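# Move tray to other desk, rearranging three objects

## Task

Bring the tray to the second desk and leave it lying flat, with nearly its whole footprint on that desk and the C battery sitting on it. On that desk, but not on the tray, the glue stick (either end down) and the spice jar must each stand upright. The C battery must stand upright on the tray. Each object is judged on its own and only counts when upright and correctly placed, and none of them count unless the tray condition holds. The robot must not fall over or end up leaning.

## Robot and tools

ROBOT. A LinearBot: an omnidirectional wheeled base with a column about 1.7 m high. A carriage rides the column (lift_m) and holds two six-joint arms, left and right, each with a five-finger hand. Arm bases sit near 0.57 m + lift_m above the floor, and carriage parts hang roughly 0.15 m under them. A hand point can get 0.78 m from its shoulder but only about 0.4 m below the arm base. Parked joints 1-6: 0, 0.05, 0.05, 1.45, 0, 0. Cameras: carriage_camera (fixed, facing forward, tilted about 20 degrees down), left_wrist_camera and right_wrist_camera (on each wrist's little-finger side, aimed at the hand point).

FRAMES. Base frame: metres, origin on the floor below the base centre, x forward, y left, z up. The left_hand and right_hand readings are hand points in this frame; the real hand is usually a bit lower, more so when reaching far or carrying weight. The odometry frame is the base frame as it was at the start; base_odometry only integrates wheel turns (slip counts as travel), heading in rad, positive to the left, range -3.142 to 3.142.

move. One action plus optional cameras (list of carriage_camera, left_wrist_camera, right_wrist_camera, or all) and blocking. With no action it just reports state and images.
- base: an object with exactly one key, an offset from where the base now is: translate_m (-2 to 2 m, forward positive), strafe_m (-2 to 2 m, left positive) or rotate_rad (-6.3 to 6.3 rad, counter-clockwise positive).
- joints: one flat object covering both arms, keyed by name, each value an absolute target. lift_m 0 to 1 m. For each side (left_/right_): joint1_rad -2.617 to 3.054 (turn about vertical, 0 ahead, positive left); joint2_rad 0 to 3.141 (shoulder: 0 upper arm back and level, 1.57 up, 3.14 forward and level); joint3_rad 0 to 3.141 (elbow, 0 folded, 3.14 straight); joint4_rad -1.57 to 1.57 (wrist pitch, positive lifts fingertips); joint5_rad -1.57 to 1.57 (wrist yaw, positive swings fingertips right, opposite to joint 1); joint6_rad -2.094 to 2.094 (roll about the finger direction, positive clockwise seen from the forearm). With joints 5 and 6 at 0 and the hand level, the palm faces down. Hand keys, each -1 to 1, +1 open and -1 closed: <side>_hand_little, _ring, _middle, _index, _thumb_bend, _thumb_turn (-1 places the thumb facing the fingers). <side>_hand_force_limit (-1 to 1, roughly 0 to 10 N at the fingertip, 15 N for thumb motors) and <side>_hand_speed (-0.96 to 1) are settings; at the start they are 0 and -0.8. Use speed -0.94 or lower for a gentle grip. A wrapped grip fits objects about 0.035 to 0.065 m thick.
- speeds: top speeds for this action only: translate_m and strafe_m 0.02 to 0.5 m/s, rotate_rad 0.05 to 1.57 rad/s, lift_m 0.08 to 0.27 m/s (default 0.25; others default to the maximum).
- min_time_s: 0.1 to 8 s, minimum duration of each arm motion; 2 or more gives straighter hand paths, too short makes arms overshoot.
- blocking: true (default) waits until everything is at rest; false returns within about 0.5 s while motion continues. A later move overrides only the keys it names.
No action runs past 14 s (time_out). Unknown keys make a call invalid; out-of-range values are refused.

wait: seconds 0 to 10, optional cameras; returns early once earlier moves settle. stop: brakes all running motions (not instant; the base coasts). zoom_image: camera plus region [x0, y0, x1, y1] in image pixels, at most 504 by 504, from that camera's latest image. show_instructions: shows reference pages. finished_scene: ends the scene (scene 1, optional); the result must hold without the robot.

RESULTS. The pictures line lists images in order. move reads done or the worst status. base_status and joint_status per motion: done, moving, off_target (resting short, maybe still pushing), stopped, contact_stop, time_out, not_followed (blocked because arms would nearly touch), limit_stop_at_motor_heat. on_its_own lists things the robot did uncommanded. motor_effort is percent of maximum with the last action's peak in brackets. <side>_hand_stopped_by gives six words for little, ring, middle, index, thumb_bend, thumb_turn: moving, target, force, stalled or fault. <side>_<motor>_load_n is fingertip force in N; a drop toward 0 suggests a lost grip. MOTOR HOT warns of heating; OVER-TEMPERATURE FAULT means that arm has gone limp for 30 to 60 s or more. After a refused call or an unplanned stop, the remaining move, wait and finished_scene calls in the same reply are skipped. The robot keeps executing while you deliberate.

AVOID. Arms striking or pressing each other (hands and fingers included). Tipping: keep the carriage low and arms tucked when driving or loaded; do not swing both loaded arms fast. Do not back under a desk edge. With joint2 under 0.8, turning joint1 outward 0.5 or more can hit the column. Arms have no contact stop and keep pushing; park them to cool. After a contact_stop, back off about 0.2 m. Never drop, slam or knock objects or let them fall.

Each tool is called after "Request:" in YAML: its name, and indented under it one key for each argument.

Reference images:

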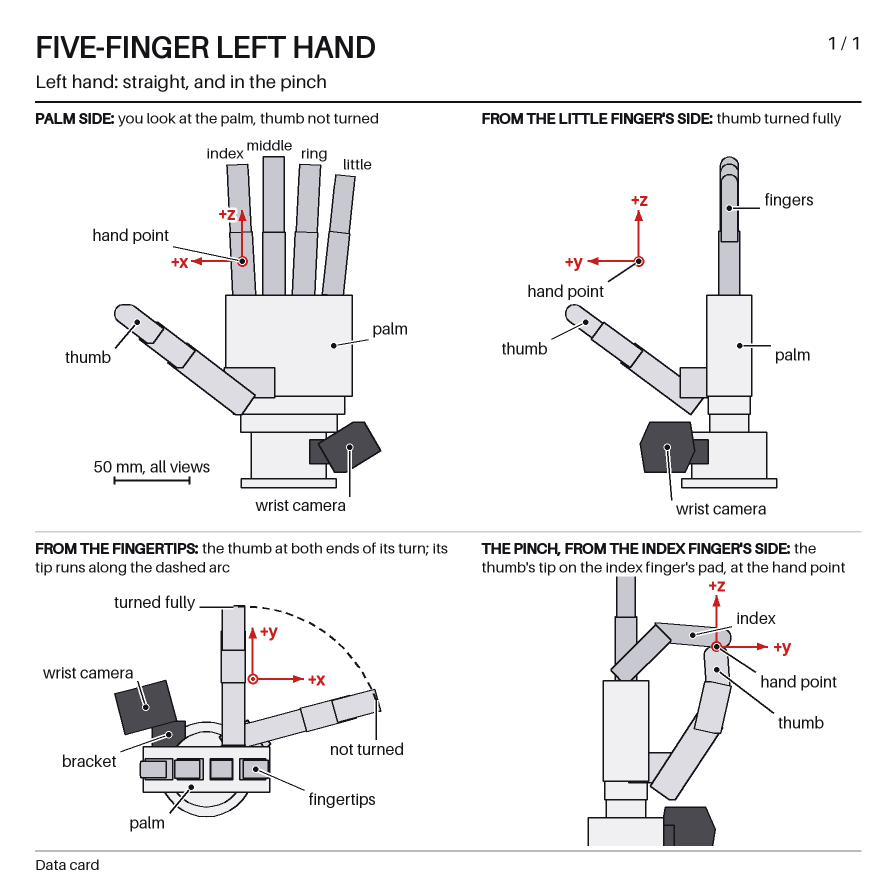

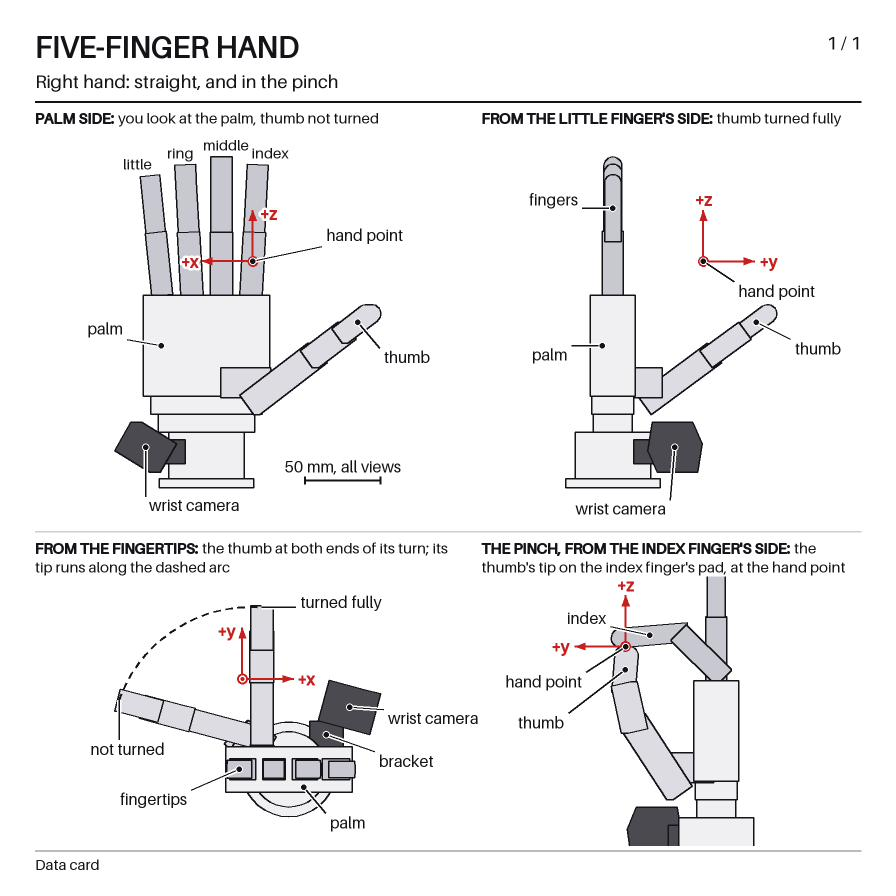

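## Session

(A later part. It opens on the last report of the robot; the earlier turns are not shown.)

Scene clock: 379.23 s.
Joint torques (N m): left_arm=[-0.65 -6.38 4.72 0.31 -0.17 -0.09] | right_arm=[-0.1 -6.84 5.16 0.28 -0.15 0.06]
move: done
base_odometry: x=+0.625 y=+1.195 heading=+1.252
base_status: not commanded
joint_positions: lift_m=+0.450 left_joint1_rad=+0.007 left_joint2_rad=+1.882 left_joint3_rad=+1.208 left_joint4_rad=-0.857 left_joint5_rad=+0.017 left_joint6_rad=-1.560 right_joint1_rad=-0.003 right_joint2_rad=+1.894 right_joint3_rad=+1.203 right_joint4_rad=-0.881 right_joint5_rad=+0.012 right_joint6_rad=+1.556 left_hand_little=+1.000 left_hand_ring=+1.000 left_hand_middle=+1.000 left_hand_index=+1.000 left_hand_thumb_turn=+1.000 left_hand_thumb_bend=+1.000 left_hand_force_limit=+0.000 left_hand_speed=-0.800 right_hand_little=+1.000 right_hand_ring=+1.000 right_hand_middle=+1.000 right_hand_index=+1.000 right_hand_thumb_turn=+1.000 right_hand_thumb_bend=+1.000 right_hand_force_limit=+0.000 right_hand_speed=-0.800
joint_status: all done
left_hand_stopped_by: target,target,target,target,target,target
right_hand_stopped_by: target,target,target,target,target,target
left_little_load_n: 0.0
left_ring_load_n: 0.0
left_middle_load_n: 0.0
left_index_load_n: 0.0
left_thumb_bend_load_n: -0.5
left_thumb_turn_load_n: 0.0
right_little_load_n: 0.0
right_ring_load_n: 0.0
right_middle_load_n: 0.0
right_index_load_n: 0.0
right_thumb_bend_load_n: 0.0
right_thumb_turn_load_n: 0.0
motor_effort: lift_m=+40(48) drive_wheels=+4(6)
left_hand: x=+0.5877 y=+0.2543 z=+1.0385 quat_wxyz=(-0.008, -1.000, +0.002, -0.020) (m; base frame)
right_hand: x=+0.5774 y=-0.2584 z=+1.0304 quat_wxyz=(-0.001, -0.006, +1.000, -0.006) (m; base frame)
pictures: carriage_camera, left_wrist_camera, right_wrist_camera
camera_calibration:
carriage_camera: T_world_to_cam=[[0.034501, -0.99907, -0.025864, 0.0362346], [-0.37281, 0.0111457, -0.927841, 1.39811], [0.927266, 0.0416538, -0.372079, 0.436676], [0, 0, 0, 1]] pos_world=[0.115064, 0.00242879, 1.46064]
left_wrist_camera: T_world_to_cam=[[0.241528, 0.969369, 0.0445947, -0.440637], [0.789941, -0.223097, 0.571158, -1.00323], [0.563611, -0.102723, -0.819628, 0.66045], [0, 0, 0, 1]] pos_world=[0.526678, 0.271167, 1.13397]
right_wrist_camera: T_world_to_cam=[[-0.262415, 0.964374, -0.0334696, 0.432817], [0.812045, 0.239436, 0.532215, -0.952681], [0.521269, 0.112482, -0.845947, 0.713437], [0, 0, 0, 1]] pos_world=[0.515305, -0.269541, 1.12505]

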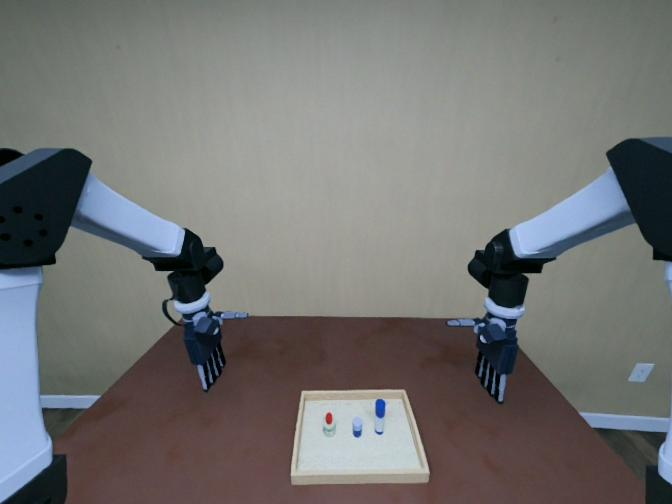

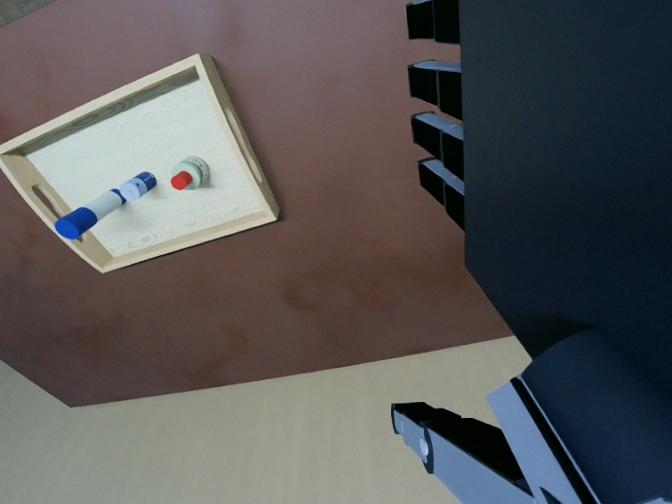

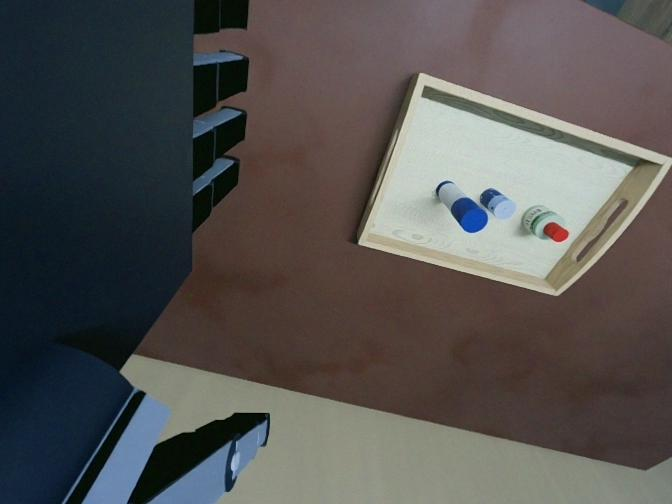

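Request:
move:
  joints: {"lift_m":0.5,"left_joint1_rad":-0.06,"left_joint2_rad":2.476,"left_joint3_rad":1.317,"left_joint4_rad":-0.411,"left_joint5_rad":0,"left_joint6_rad":-1.63,"right_joint1_rad":-0.03,"right_joint2_rad":2.498,"right_joint3_rad":1.37,"right_joint4_rad":-0.442,"right_joint5_rad":0,"right_joint6_rad":1.54,"right_hand_index":0,"right_hand_middle":0,"right_hand_ring":0,"right_hand_little":0,"left_hand_index":0,"left_hand_middle":0,"left_hand_ring":0,"left_hand_little":0}
  min_time_s: 3
  cameras: ["all"]

Scene clock: 527.27 s.
Joint torques (N m): left_arm=[-0.69 -8.43 5.44 0.49 -0.12 -0.06] | right_arm=[-1.09 -9.33 5.55 0.22 -0.13 -0.22]
move: done
base_odometry: x=+0.625 y=+1.195 heading=+1.252
base_status: not commanded
joint_positions: lift_m=+0.500 left_joint1_rad=-0.052 left_joint2_rad=+2.454 left_joint3_rad=+1.299 left_joint4_rad=-0.424 left_joint5_rad=+0.014 left_joint6_rad=-1.621 right_joint1_rad=-0.024 right_joint2_rad=+2.492 right_joint3_rad=+1.353 right_joint4_rad=-0.453 right_joint5_rad=+0.011 right_joint6_rad=+1.552 left_hand_little=+0.000 left_hand_ring=+0.000 left_hand_middle=+0.000 left_hand_index=+0.000 left_hand_thumb_turn=+1.000 left_hand_thumb_bend=+1.000 left_hand_force_limit=+0.000 left_hand_speed=-0.800 right_hand_little=+0.000 right_hand_ring=+0.000 right_hand_middle=+0.000 right_hand_index=+0.000 right_hand_thumb_turn=+1.000 right_hand_thumb_bend=+1.000 right_hand_force_limit=+0.000 right_hand_speed=-0.800
joint_status: all done
left_hand_stopped_by: target,target,target,target,target,target
right_hand_stopped_by: target,target,target,target,target,target
left_little_load_n: 0.0
left_ring_load_n: 0.0
left_middle_load_n: 0.0
left_index_load_n: 0.0
left_thumb_bend_load_n: 0.0
left_thumb_turn_load_n: 0.0
right_little_load_n: 0.0
right_ring_load_n: 0.0
right_middle_load_n: 0.0
right_index_load_n: 0.0
right_thumb_bend_load_n: 0.0
right_thumb_turn_load_n: 0.0
motor_effort: lift_m=+40(49) drive_wheels=+4(6)
left_hand: x=+0.6224 y=+0.2330 z=+0.9088 quat_wxyz=(-0.007, -1.000, +0.001, +0.004) (m; base frame)
right_hand: x=+0.6292 y=-0.2668 z=+0.9018 quat_wxyz=(-0.011, +0.003, +1.000, -0.005) (m; base frame)
pictures: carriage_camera, left_wrist_camera, right_wrist_camera
camera_calibration:
carriage_camera: T_world_to_cam=[[0.034501, -0.99907, -0.025864, 0.0375278], [-0.37281, 0.0111457, -0.927841, 1.4445], [0.927266, 0.0416538, -0.372079, 0.45528], [0, 0, 0, 1]] pos_world=[0.115064, 0.00242879, 1.51064]
left_wrist_camera: T_world_to_cam=[[0.241588, 0.969717, 0.0358432, -0.414781], [0.817334, -0.223257, 0.531151, -0.942013], [0.523068, -0.0990237, -0.846519, 0.581241], [0, 0, 0, 1]] pos_world=[0.566116, 0.249465, 1.00725]
right_wrist_camera: T_world_to_cam=[[-0.246752, 0.968705, -0.0268905, 0.435611], [0.826569, 0.224869, 0.515962, -0.922681], [0.505862, 0.105088, -0.856189, 0.59558], [0, 0, 0, 1]] pos_world=[0.568866, -0.277084, 0.997712]

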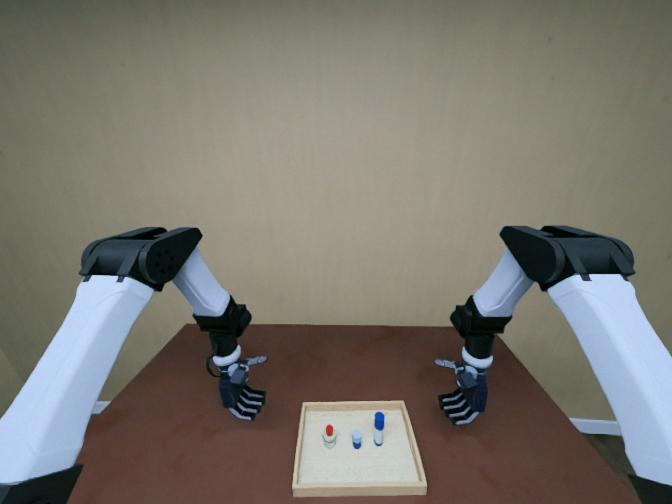

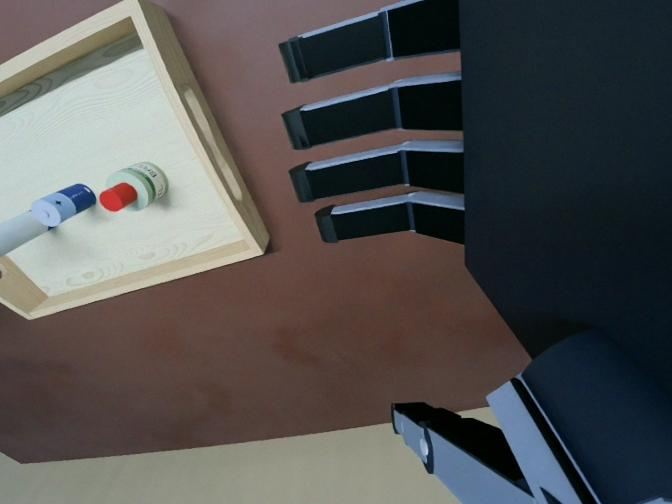

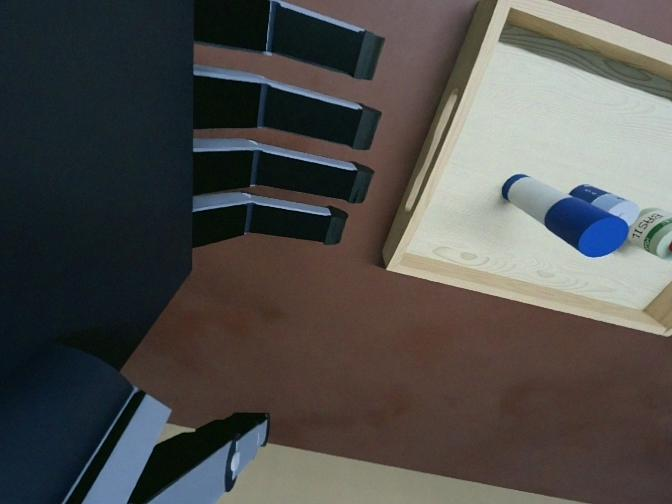

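Request:
zoom_image:
  camera: "right_wrist_camera"
  region: [340, 0, 540, 280]

Request:
zoom_image:
  camera: "left_wrist_camera"
  region: [90, 0, 330, 280]

Scaled by 1.800 from the camera's 672x504 image, which has a finer 960x720 frame.

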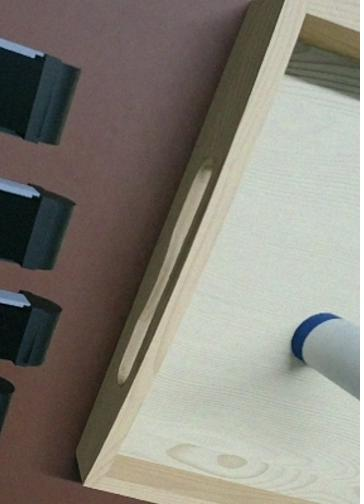

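Scaled by 1.800 from the camera's 672x504 image, which has a finer 960x720 frame.

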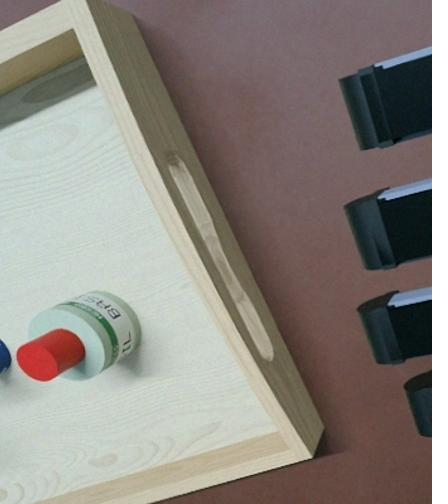

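Request:
zoom_image:
  camera: "right_wrist_camera"
  region: [370, 200, 450, 290]

Request:
zoom_image:
  camera: "right_wrist_camera"
  region: [430, 0, 530, 110]

Request:
zoom_image:
  camera: "right_wrist_camera"
  region: [390, 80, 480, 220]

Scaled by 5.600 from the camera's 672x504 image, which has a finer 960x720 frame.

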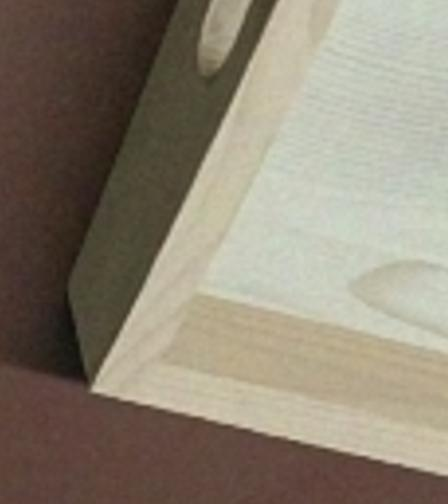

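Scaled by 4.582 from the camera's 672x504 image, which has a finer 960x720 frame.

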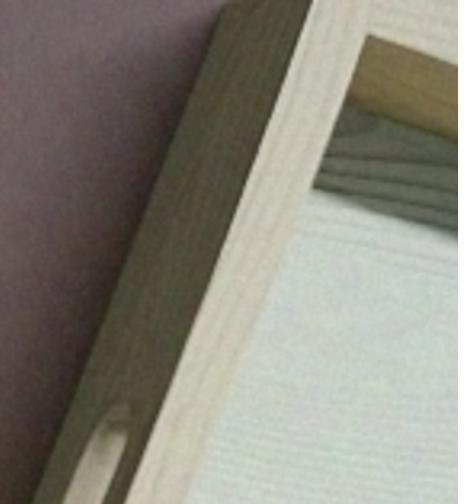

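Scaled by 3.600 from the camera's 672x504 image, which has a finer 960x720 frame.

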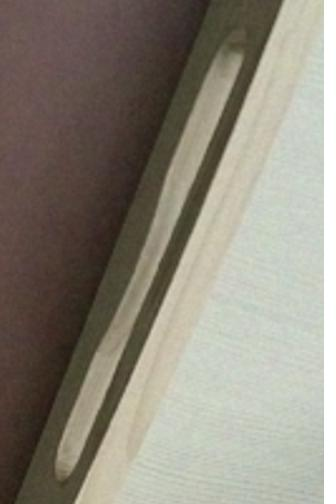

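Request:
move:
  joints: {"left_joint1_rad":-0.14,"left_joint2_rad":2.507,"left_joint3_rad":1.346,"left_joint4_rad":-0.401,"left_joint5_rad":0,"left_joint6_rad":-1.706,"right_joint1_rad":0.04,"right_joint2_rad":2.516,"right_joint3_rad":1.415,"right_joint4_rad":-0.448,"right_joint5_rad":0,"right_joint6_rad":1.60}
  min_time_s: 2

Request:
move:
  joints: {"lift_m":0.4}
  speeds: {"lift_m":0.1}
  cameras: ["all"]

Scene clock: 626.47 s.
Joint torques (N m): left_arm=[-0.73 -8.5 5.37 0.48 -0.14 -0.07] | right_arm=[0.12 -9.51 5.85 0.24 -0.14 0.09]
move: done
base_odometry: x=+0.625 y=+1.195 heading=+1.252
base_status: not commanded
joint_positions: lift_m=+0.500 left_joint1_rad=-0.133 left_joint2_rad=+2.485 left_joint3_rad=+1.328 left_joint4_rad=-0.414 left_joint5_rad=+0.014 left_joint6_rad=-1.697 right_joint1_rad=+0.034 right_joint2_rad=+2.509 right_joint3_rad=+1.397 right_joint4_rad=-0.453 right_joint5_rad=+0.011 right_joint6_rad=+1.587 left_hand_little=+0.000 left_hand_ring=+0.000 left_hand_middle=+0.000 left_hand_index=+0.000 left_hand_thumb_turn=+1.000 left_hand_thumb_bend=+1.000 left_hand_force_limit=+0.000 left_hand_speed=-0.800 right_hand_little=+0.000 right_hand_ring=+0.000 right_hand_middle=+0.000 right_hand_index=+0.000 right_hand_thumb_turn=+1.000 right_hand_thumb_bend=+1.000 right_hand_force_limit=+0.000 right_hand_speed=-0.800
joint_status: all done
left_hand_stopped_by: target,target,target,target,target,target
right_hand_stopped_by: target,target,target,target,target,target
left_little_load_n: 0.0
left_ring_load_n: 0.0
left_middle_load_n: 0.0
left_index_load_n: 0.0
left_thumb_bend_load_n: -0.5
left_thumb_turn_load_n: 0.0
right_little_load_n: 0.0
right_ring_load_n: 0.0
right_middle_load_n: 0.0
right_index_load_n: 0.0
right_thumb_bend_load_n: 0.0
right_thumb_turn_load_n: 0.0
motor_effort: lift_m=+40(40) drive_wheels=+4(5)
left_hand: x=+0.6259 y=+0.2019 z=+0.9024 quat_wxyz=(-0.007, -1.000, +0.003, +0.001) (m; base frame)
right_hand: x=+0.6430 y=-0.2433 z=+0.9032 quat_wxyz=(+0.003, -0.009, +1.000, -0.005) (m; base frame)
pictures: none

Scene clock: 627.87 s.
Joint torques (N m): left_arm=[-0.69 -9.16 5.11 0.45 -0.13 -0.03] | right_arm=[0.13 -10.48 5.41 0.28 -0.15 0.09]
move: done
base_odometry: x=+0.625 y=+1.195 heading=+1.252
base_status: not commanded
joint_positions: lift_m=+0.400 left_joint1_rad=-0.133 left_joint2_rad=+2.492 left_joint3_rad=+1.332 left_joint4_rad=-0.409 left_joint5_rad=+0.014 left_joint6_rad=-1.697 right_joint1_rad=+0.034 right_joint2_rad=+2.517 right_joint3_rad=+1.402 right_joint4_rad=-0.452 right_joint5_rad=+0.011 right_joint6_rad=+1.588 left_hand_little=+0.000 left_hand_ring=+0.000 left_hand_middle=+0.000 left_hand_index=+0.000 left_hand_thumb_turn=+1.000 left_hand_thumb_bend=+1.000 left_hand_force_limit=+0.000 left_hand_speed=-0.800 right_hand_little=+0.000 right_hand_ring=+0.000 right_hand_middle=+0.000 right_hand_index=+0.000 right_hand_thumb_turn=+1.000 right_hand_thumb_bend=+1.000 right_hand_force_limit=+0.000 right_hand_speed=-0.800
joint_status: all done
left_hand_stopped_by: target,target,target,target,target,target
right_hand_stopped_by: target,target,target,target,target,target
left_little_load_n: 0.0
left_ring_load_n: 0.0
left_middle_load_n: 0.0
left_index_load_n: 0.0
left_thumb_bend_load_n: 0.0
left_thumb_turn_load_n: 0.0
right_little_load_n: 0.0
right_ring_load_n: 0.0
right_middle_load_n: 0.0
right_index_load_n: 0.0
right_thumb_bend_load_n: 0.0
right_thumb_turn_load_n: 0.0
motor_effort: lift_m=+33(34) drive_wheels=-2(5)
left_hand: x=+0.6271 y=+0.2017 z=+0.8010 quat_wxyz=(-0.007, -1.000, +0.003, +0.000) (m; base frame)
right_hand: x=+0.6431 y=-0.2434 z=+0.8013 quat_wxyz=(+0.002, -0.008, +1.000, -0.005) (m; base frame)
pictures: carriage_camera, left_wrist_camera, right_wrist_camera
camera_calibration:
carriage_camera: T_world_to_cam=[[0.034501, -0.99907, -0.025864, 0.0349543], [-0.37281, 0.0111457, -0.927841, 1.35218], [0.927266, 0.0416538, -0.372079, 0.418258], [0, 0, 0, 1]] pos_world=[0.115064, 0.00242879, 1.41114]
left_wrist_camera: T_world_to_cam=[[0.245332, 0.968712, 0.0375485, -0.385222], [0.811459, -0.226391, 0.538778, -0.897369], [0.530421, -0.101711, -0.84161, 0.476356], [0, 0, 0, 1]] pos_world=[0.570016, 0.218463, 0.898854]
right_wrist_camera: T_world_to_cam=[[-0.267737, 0.962906, -0.0335936, 0.431131], [0.807827, 0.243346, 0.536841, -0.887782], [0.525102, 0.116594, -0.843015, 0.47989], [0, 0, 0, 1]] pos_world=[0.580613, -0.255053, 0.895635]

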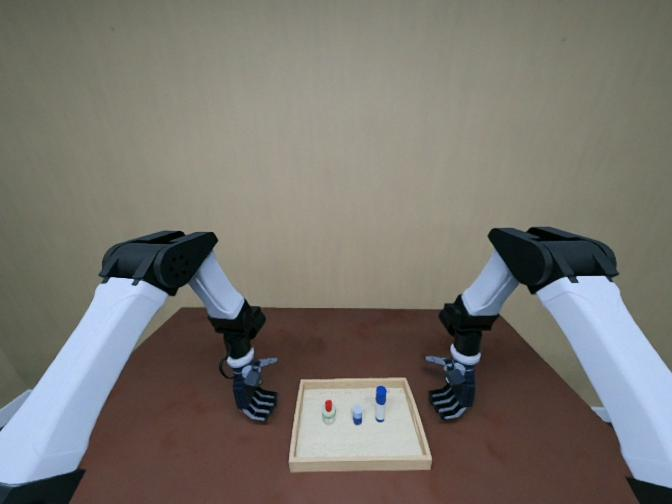

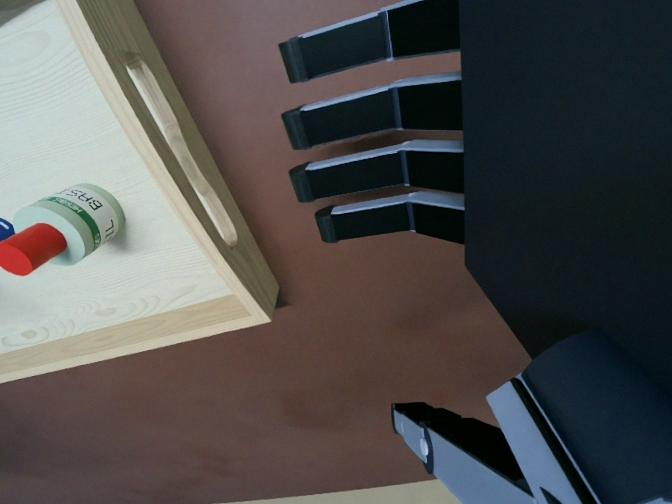

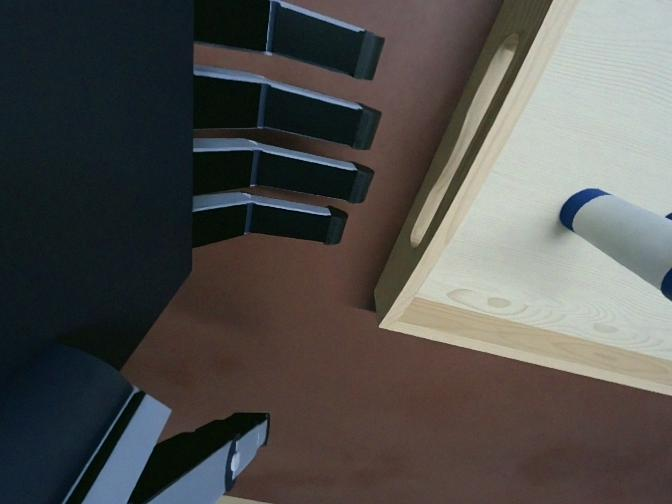

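Request:
zoom_image:
  camera: "right_wrist_camera"
  region: [360, 20, 560, 340]

Request:
zoom_image:
  camera: "left_wrist_camera"
  region: [80, 30, 330, 330]

Scaled by 1.575 from the camera's 672x504 image, which has a finer 960x720 frame.

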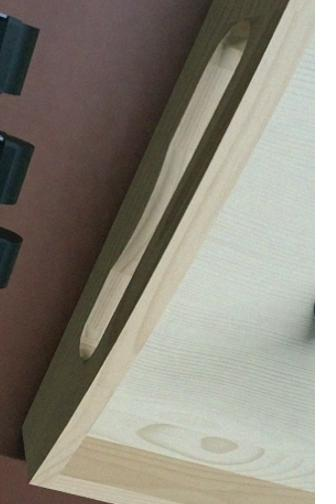

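Scaled by 1.680 from the camera's 672x504 image, which has a finer 960x720 frame.

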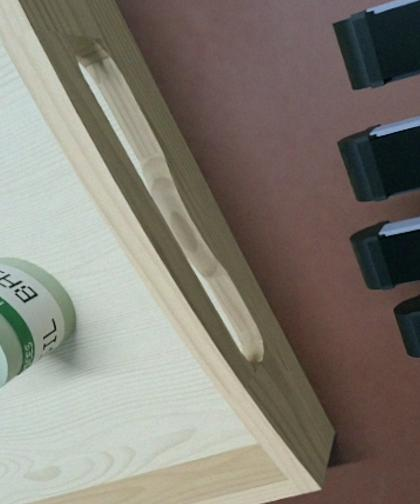

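Request:
move:
  joints: {"lift_m":0.48}
  speeds: {"lift_m":0.15}
  cameras: ["all"]

Request:
zoom_image:
  camera: "right_wrist_camera"
  region: [370, 0, 570, 320]

Request:
zoom_image:
  camera: "left_wrist_camera"
  region: [80, 0, 330, 300]

Scene clock: 674.87 s.
Joint torques (N m): left_arm=[-0.69 -9.54 4.85 0.44 -0.13 -0.04] | right_arm=[0.16 -10.78 5.22 0.2 -0.14 0.07]
move: done
base_odometry: x=+0.625 y=+1.195 heading=+1.252
base_status: not commanded
joint_positions: lift_m=+0.480 left_joint1_rad=-0.133 left_joint2_rad=+2.496 left_joint3_rad=+1.334 left_joint4_rad=-0.406 left_joint5_rad=+0.013 left_joint6_rad=-1.697 right_joint1_rad=+0.034 right_joint2_rad=+2.522 right_joint3_rad=+1.404 right_joint4_rad=-0.450 right_joint5_rad=+0.011 right_joint6_rad=+1.588 left_hand_little=+0.000 left_hand_ring=+0.000 left_hand_middle=+0.000 left_hand_index=+0.000 left_hand_thumb_turn=+1.000 left_hand_thumb_bend=+1.000 left_hand_force_limit=+0.000 left_hand_speed=-0.800 right_hand_little=+0.000 right_hand_ring=+0.000 right_hand_middle=+0.000 right_hand_index=+0.000 right_hand_thumb_turn=+1.000 right_hand_thumb_bend=+1.000 right_hand_force_limit=+0.000 right_hand_speed=-0.800
joint_status: all done
left_hand_stopped_by: target,target,target,target,target,target
right_hand_stopped_by: target,target,target,target,target,target
left_little_load_n: 0.0
left_ring_load_n: 0.0
left_middle_load_n: 0.0
left_index_load_n: 0.0
left_thumb_bend_load_n: 0.0
left_thumb_turn_load_n: 0.0
right_little_load_n: 0.0
right_ring_load_n: 0.0
right_middle_load_n: 0.5
right_index_load_n: 0.0
right_thumb_bend_load_n: 0.0
right_thumb_turn_load_n: 0.0
motor_effort: lift_m=+39(48) drive_wheels=+3(5)
left_hand: x=+0.6273 y=+0.2018 z=+0.8792 quat_wxyz=(-0.007, -1.000, +0.003, +0.000) (m; base frame)
right_hand: x=+0.6430 y=-0.2434 z=+0.8795 quat_wxyz=(+0.001, -0.008, +1.000, -0.005) (m; base frame)
pictures: carriage_camera, left_wrist_camera, right_wrist_camera
camera_calibration:
carriage_camera: T_world_to_cam=[[0.034501, -0.99907, -0.025864, 0.0370131], [-0.37281, 0.0111457, -0.927841, 1.42604], [0.927266, 0.0416538, -0.372079, 0.447876], [0, 0, 0, 1]] pos_world=[0.115064, 0.00242879, 1.49074]
left_wrist_camera: T_world_to_cam=[[0.245336, 0.968697, 0.0378991, -0.388552], [0.811446, -0.226587, 0.538716, -0.939607], [0.53044, -0.101414, -0.841635, 0.542097], [0, 0, 0, 1]] pos_world=[0.570216, 0.218463, 0.977155]
right_wrist_camera: T_world_to_cam=[[-0.267734, 0.962915, -0.0333622, 0.433532], [0.808468, 0.243357, 0.53587, -0.929185], [0.524116, 0.116498, -0.843641, 0.546977], [0, 0, 0, 1]] pos_world=[0.580608, -0.255053, 0.973838]

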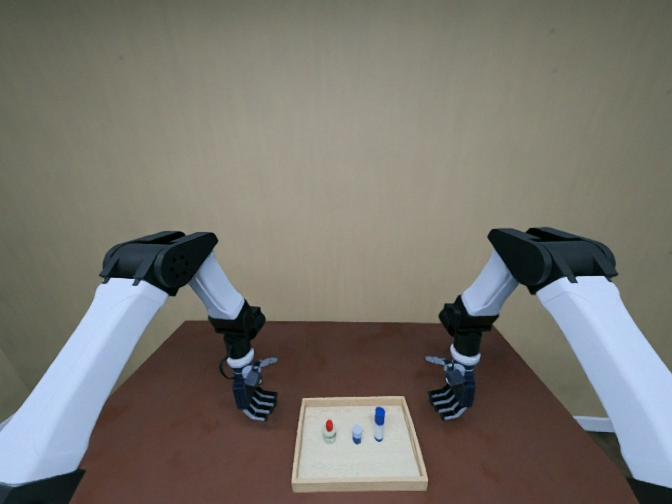

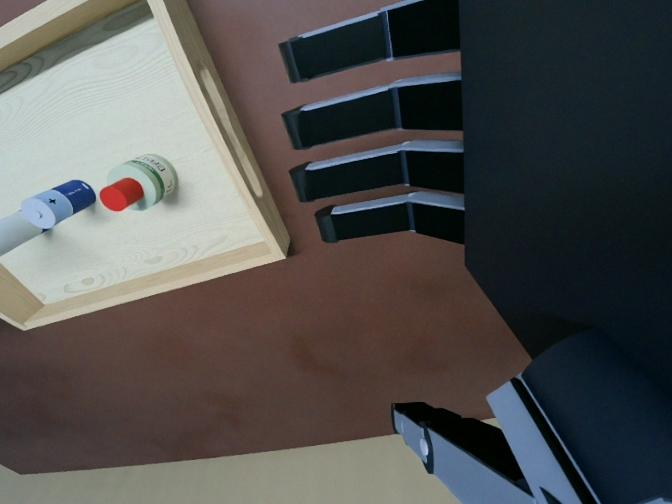

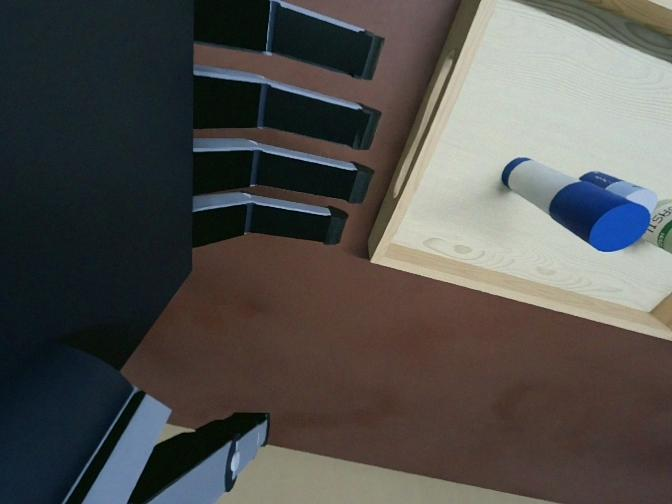

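Scaled by 1.575 from the camera's 672x504 image, which has a finer 960x720 frame.

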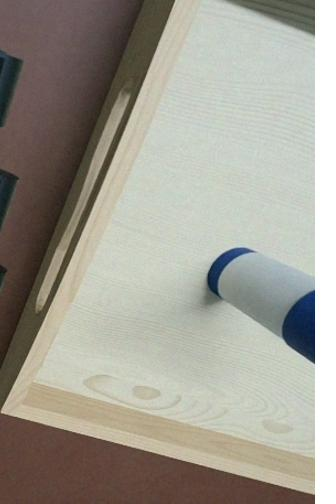

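Scaled by 1.680 from the camera's 672x504 image, which has a finer 960x720 frame.

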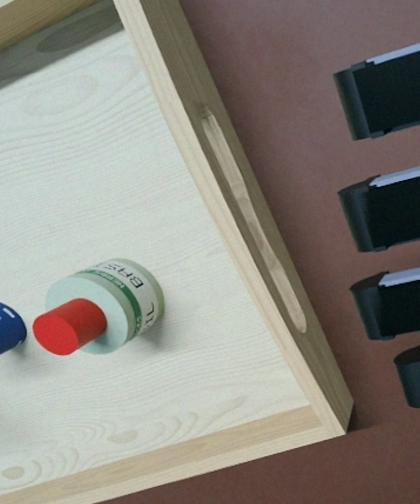

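Request:
move:
  joints: {"lift_m":0.37}
  speeds: {"lift_m":0.12}

Request:
move:
  joints: {"left_joint1_rad":-0.23,"left_joint2_rad":2.526,"left_joint3_rad":1.393,"left_joint4_rad":-0.428,"left_joint6_rad":-1.80,"right_joint1_rad":0.122,"right_joint2_rad":2.525,"right_joint3_rad":1.437,"right_joint4_rad":-0.461,"right_joint6_rad":1.692}
  min_time_s: 2
  cameras: ["all"]

Scene clock: 746.73 s.
Joint torques (N m): left_arm=[-0.75 -9.66 4.64 0.44 -0.12 -0.04] | right_arm=[0.18 -10.84 5.08 0.2 -0.16 0.08]
move: done
base_odometry: x=+0.625 y=+1.195 heading=+1.252
base_status: not commanded
joint_positions: lift_m=+0.370 left_joint1_rad=-0.133 left_joint2_rad=+2.497 left_joint3_rad=+1.336 left_joint4_rad=-0.404 left_joint5_rad=+0.013 left_joint6_rad=-1.697 right_joint1_rad=+0.034 right_joint2_rad=+2.523 right_joint3_rad=+1.405 right_joint4_rad=-0.450 right_joint5_rad=+0.011 right_joint6_rad=+1.588 left_hand_little=+0.000 left_hand_ring=+0.000 left_hand_middle=+0.000 left_hand_index=+0.000 left_hand_thumb_turn=+1.000 left_hand_thumb_bend=+1.000 left_hand_force_limit=+0.000 left_hand_speed=-0.800 right_hand_little=+0.000 right_hand_ring=+0.000 right_hand_middle=+0.000 right_hand_index=+0.000 right_hand_thumb_turn=+1.000 right_hand_thumb_bend=+1.000 right_hand_force_limit=+0.000 right_hand_speed=-0.800
joint_status: all done
left_hand_stopped_by: target,target,target,target,target,target
right_hand_stopped_by: target,target,target,target,target,target
left_little_load_n: 0.0
left_ring_load_n: 0.0
left_middle_load_n: 0.0
left_index_load_n: 0.0
left_thumb_bend_load_n: 0.0
left_thumb_turn_load_n: 0.0
right_little_load_n: 0.0
right_ring_load_n: 0.0
right_middle_load_n: 0.0
right_index_load_n: 0.0
right_thumb_bend_load_n: 0.0
right_thumb_turn_load_n: 0.0
motor_effort: lift_m=+32(35) drive_wheels=+4(5)
left_hand: x=+0.6283 y=+0.2017 z=+0.7698 quat_wxyz=(-0.007, -1.000, +0.003, -0.002) (m; base frame)
right_hand: x=+0.6436 y=-0.2433 z=+0.7698 quat_wxyz=(+0.002, -0.008, +1.000, -0.005) (m; base frame)
pictures: none

Scene clock: 749.03 s.
Joint torques (N m): left_arm=[-0.66 -8.84 5.7 0.29 -0.13 -0.06] | right_arm=[0.1 -10.13 5.98 0.12 -0.13 0.08]
move: done
base_odometry: x=+0.625 y=+1.195 heading=+1.252
base_status: not commanded
joint_positions: lift_m=+0.370 left_joint1_rad=-0.223 left_joint2_rad=+2.504 left_joint3_rad=+1.374 left_joint4_rad=-0.416 left_joint5_rad=+0.013 left_joint6_rad=-1.790 right_joint1_rad=+0.116 right_joint2_rad=+2.523 right_joint3_rad=+1.419 right_joint4_rad=-0.452 right_joint5_rad=+0.011 right_joint6_rad=+1.680 left_hand_little=+0.000 left_hand_ring=+0.000 left_hand_middle=+0.000 left_hand_index=+0.000 left_hand_thumb_turn=+1.000 left_hand_thumb_bend=+1.000 left_hand_force_limit=+0.000 left_hand_speed=-0.800 right_hand_little=+0.000 right_hand_ring=+0.000 right_hand_middle=+0.000 right_hand_index=+0.000 right_hand_thumb_turn=+1.000 right_hand_thumb_bend=+1.000 right_hand_force_limit=+0.000 right_hand_speed=-0.800
joint_status: all done
left_hand_stopped_by: target,target,target,target,target,target
right_hand_stopped_by: target,target,target,target,target,target
left_little_load_n: 0.5
left_ring_load_n: 0.0
left_middle_load_n: 0.0
left_index_load_n: 0.0
left_thumb_bend_load_n: 0.0
left_thumb_turn_load_n: 0.0
right_little_load_n: 0.0
right_ring_load_n: 0.0
right_middle_load_n: 0.0
right_index_load_n: 0.0
right_thumb_bend_load_n: 0.0
right_thumb_turn_load_n: 0.0
motor_effort: lift_m=+32(32) drive_wheels=+4(5)
left_hand: x=+0.6346 y=+0.1649 z=+0.7743 quat_wxyz=(-0.009, -1.000, +0.002, -0.011) (m; base frame)
right_hand: x=+0.6475 y=-0.2106 z=+0.7725 quat_wxyz=(+0.008, -0.003, +1.000, -0.005) (m; base frame)
pictures: carriage_camera, left_wrist_camera, right_wrist_camera
camera_calibration:
carriage_camera: T_world_to_cam=[[0.034501, -0.99907, -0.025864, 0.034181], [-0.37281, 0.0111457, -0.927841, 1.32444], [0.927266, 0.0416538, -0.372079, 0.407133], [0, 0, 0, 1]] pos_world=[0.115064, 0.00242879, 1.38124]
left_wrist_camera: T_world_to_cam=[[0.241172, 0.969736, 0.0380601, -0.348255], [0.800653, -0.220978, 0.556888, -0.90539], [0.548444, -0.103833, -0.829715, 0.425933], [0, 0, 0, 1]] pos_world=[0.575292, 0.181869, 0.870858]
right_wrist_camera: T_world_to_cam=[[-0.25775, 0.965572, -0.0351429, 0.395084], [0.803516, 0.234406, 0.547189, -0.890951], [0.536589, 0.1128, -0.836271, 0.435982], [0, 0, 0, 1]] pos_world=[0.583783, -0.221816, 0.866002]

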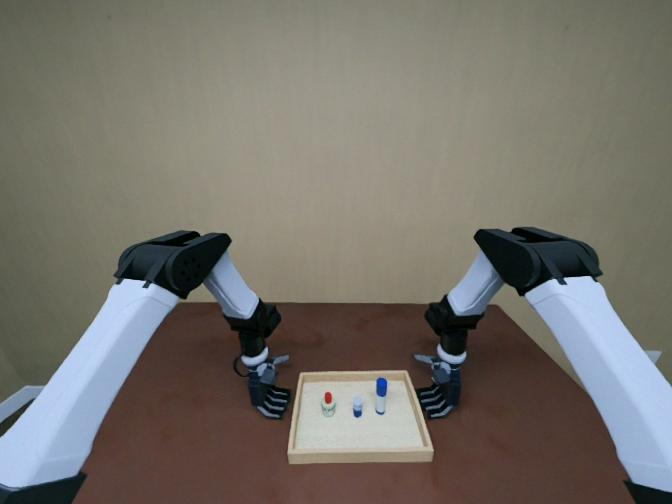

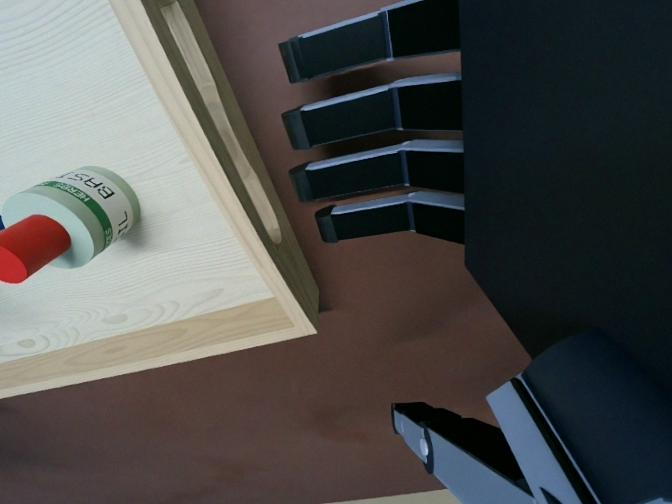

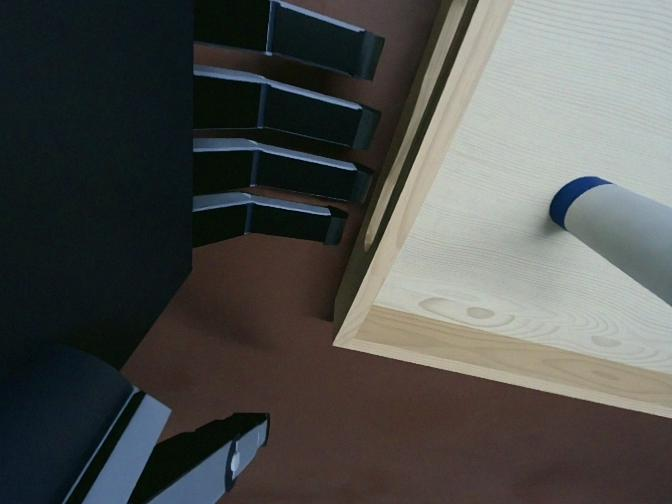

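Request:
move:
  joints: {"left_joint1_rad":-0.29,"left_joint2_rad":2.550,"left_joint3_rad":1.4245,"left_joint4_rad":-0.456,"left_joint6_rad":-1.865,"right_joint1_rad":0.174,"right_joint2_rad":2.536,"right_joint3_rad":1.4375,"right_joint4_rad":-0.471,"right_joint6_rad":1.75}
  min_time_s: 2
  cameras: ["all"]

Request:
zoom_image:
  camera: "right_wrist_camera"
  region: [280, 0, 440, 280]

Request:
zoom_image:
  camera: "left_wrist_camera"
  region: [200, 0, 400, 280]

Scene clock: 801.43 s.
Joint torques (N m): left_arm=[-0.92 -8.75 5.6 0.28 -0.08 -0.06] | right_arm=[1.26 -9.09 5.63 0.16 -0.25 0.07]
move: done
base_odometry: x=+0.625 y=+1.195 heading=+1.252
base_status: not commanded
joint_positions: lift_m=+0.370 left_joint1_rad=-0.280 left_joint2_rad=+2.526 left_joint3_rad=+1.406 left_joint4_rad=-0.445 left_joint5_rad=+0.010 left_joint6_rad=-1.856 right_joint1_rad=+0.156 right_joint2_rad=+2.523 right_joint3_rad=+1.421 right_joint4_rad=-0.466 right_joint5_rad=+0.023 right_joint6_rad=+1.739 left_hand_little=+0.000 left_hand_ring=+0.000 left_hand_middle=+0.000 left_hand_index=+0.000 left_hand_thumb_turn=+1.000 left_hand_thumb_bend=+1.000 left_hand_force_limit=+0.000 left_hand_speed=-0.800 right_hand_little=+0.000 right_hand_ring=+0.000 right_hand_middle=+0.000 right_hand_index=+0.000 right_hand_thumb_turn=+1.000 right_hand_thumb_bend=+1.000 right_hand_force_limit=+0.000 right_hand_speed=-0.800
joint_status: all done
left_hand_stopped_by: target,target,target,target,target,target
right_hand_stopped_by: target,target,target,target,target,target
left_little_load_n: 0.0
left_ring_load_n: 0.0
left_middle_load_n: 0.0
left_index_load_n: 0.0
left_thumb_bend_load_n: 0.0
left_thumb_turn_load_n: 0.0
right_little_load_n: 0.0
right_ring_load_n: 0.0
right_middle_load_n: -0.5
right_index_load_n: 0.0
right_thumb_bend_load_n: 0.0
right_thumb_turn_load_n: 0.0
motor_effort: lift_m=+32(32) drive_wheels=+3(5)
left_hand: x=+0.6297 y=+0.1438 z=+0.7700 quat_wxyz=(-0.005, -1.000, -0.003, -0.002) (m; base frame)
right_hand: x=+0.6442 y=-0.1980 z=+0.7719 quat_wxyz=(+0.003, +0.006, +1.000, -0.011) (m; base frame)
pictures: carriage_camera, left_wrist_camera, right_wrist_camera
camera_calibration:
carriage_camera: T_world_to_cam=[[0.034501, -0.99907, -0.025864, 0.034181], [-0.37281, 0.0111457, -0.927841, 1.32444], [0.927266, 0.0416538, -0.372079, 0.407133], [0, 0, 0, 1]] pos_world=[0.115064, 0.00242879, 1.38124]
left_wrist_camera: T_world_to_cam=[[0.233726, 0.971432, 0.0411463, -0.324431], [0.812667, -0.21841, 0.540249, -0.898931], [0.533802, -0.0928319, -0.840499, 0.438865], [0, 0, 0, 1]] pos_world=[0.572093, 0.159568, 0.867861]
right_wrist_camera: T_world_to_cam=[[-0.239246, 0.969916, -0.0450009, 0.378518], [0.813188, 0.225481, 0.536548, -0.890767], [0.530553, 0.0917729, -0.842669, 0.440539], [0, 0, 0, 1]] pos_world=[0.58119, -0.206709, 0.866201]

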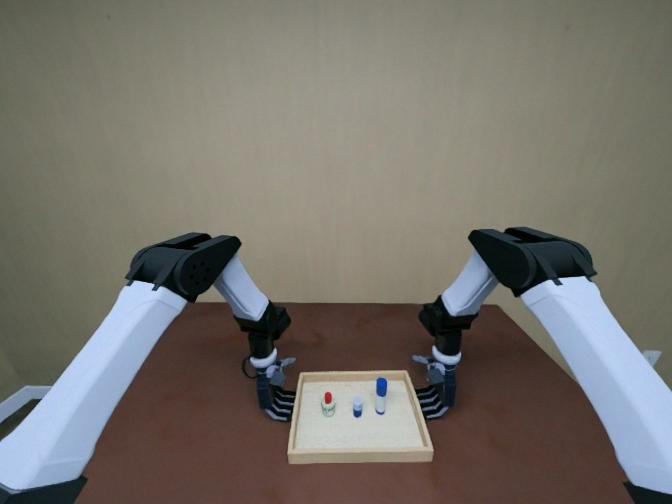

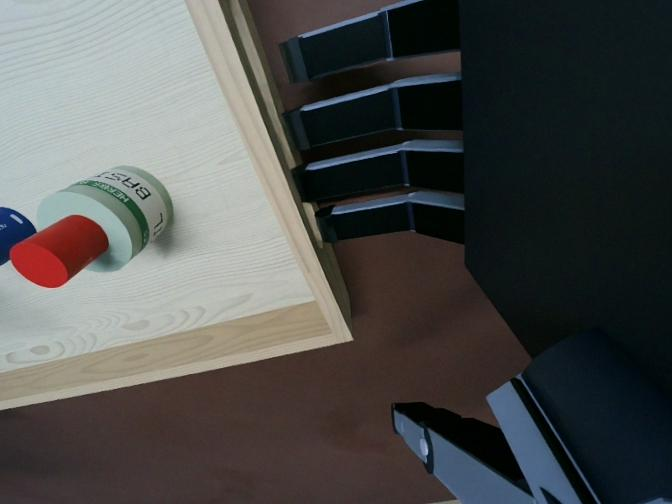

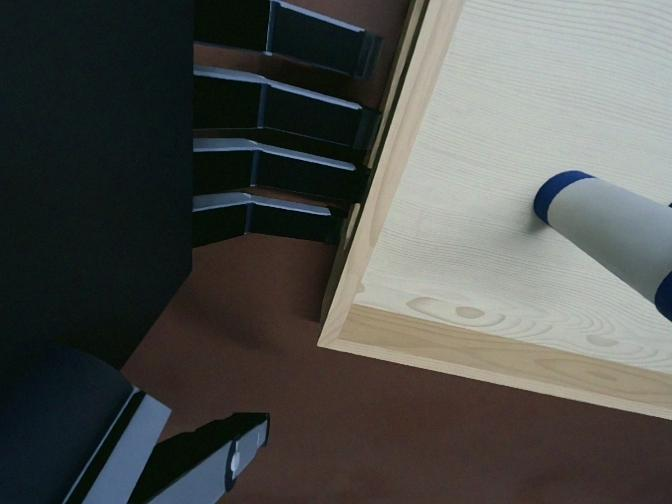

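Scaled by 1.800 from the camera's 672x504 image, which has a finer 960x720 frame.

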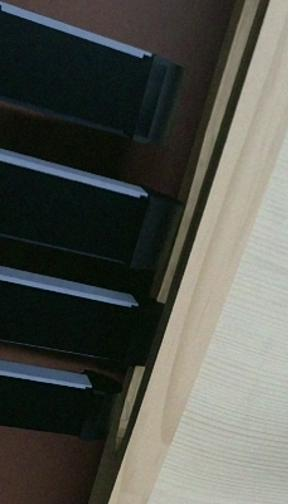

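Scaled by 1.800 from the camera's 672x504 image, which has a finer 960x720 frame.

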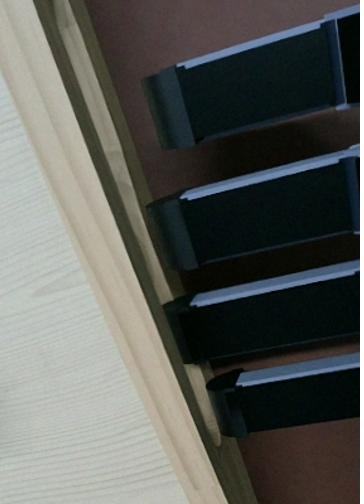

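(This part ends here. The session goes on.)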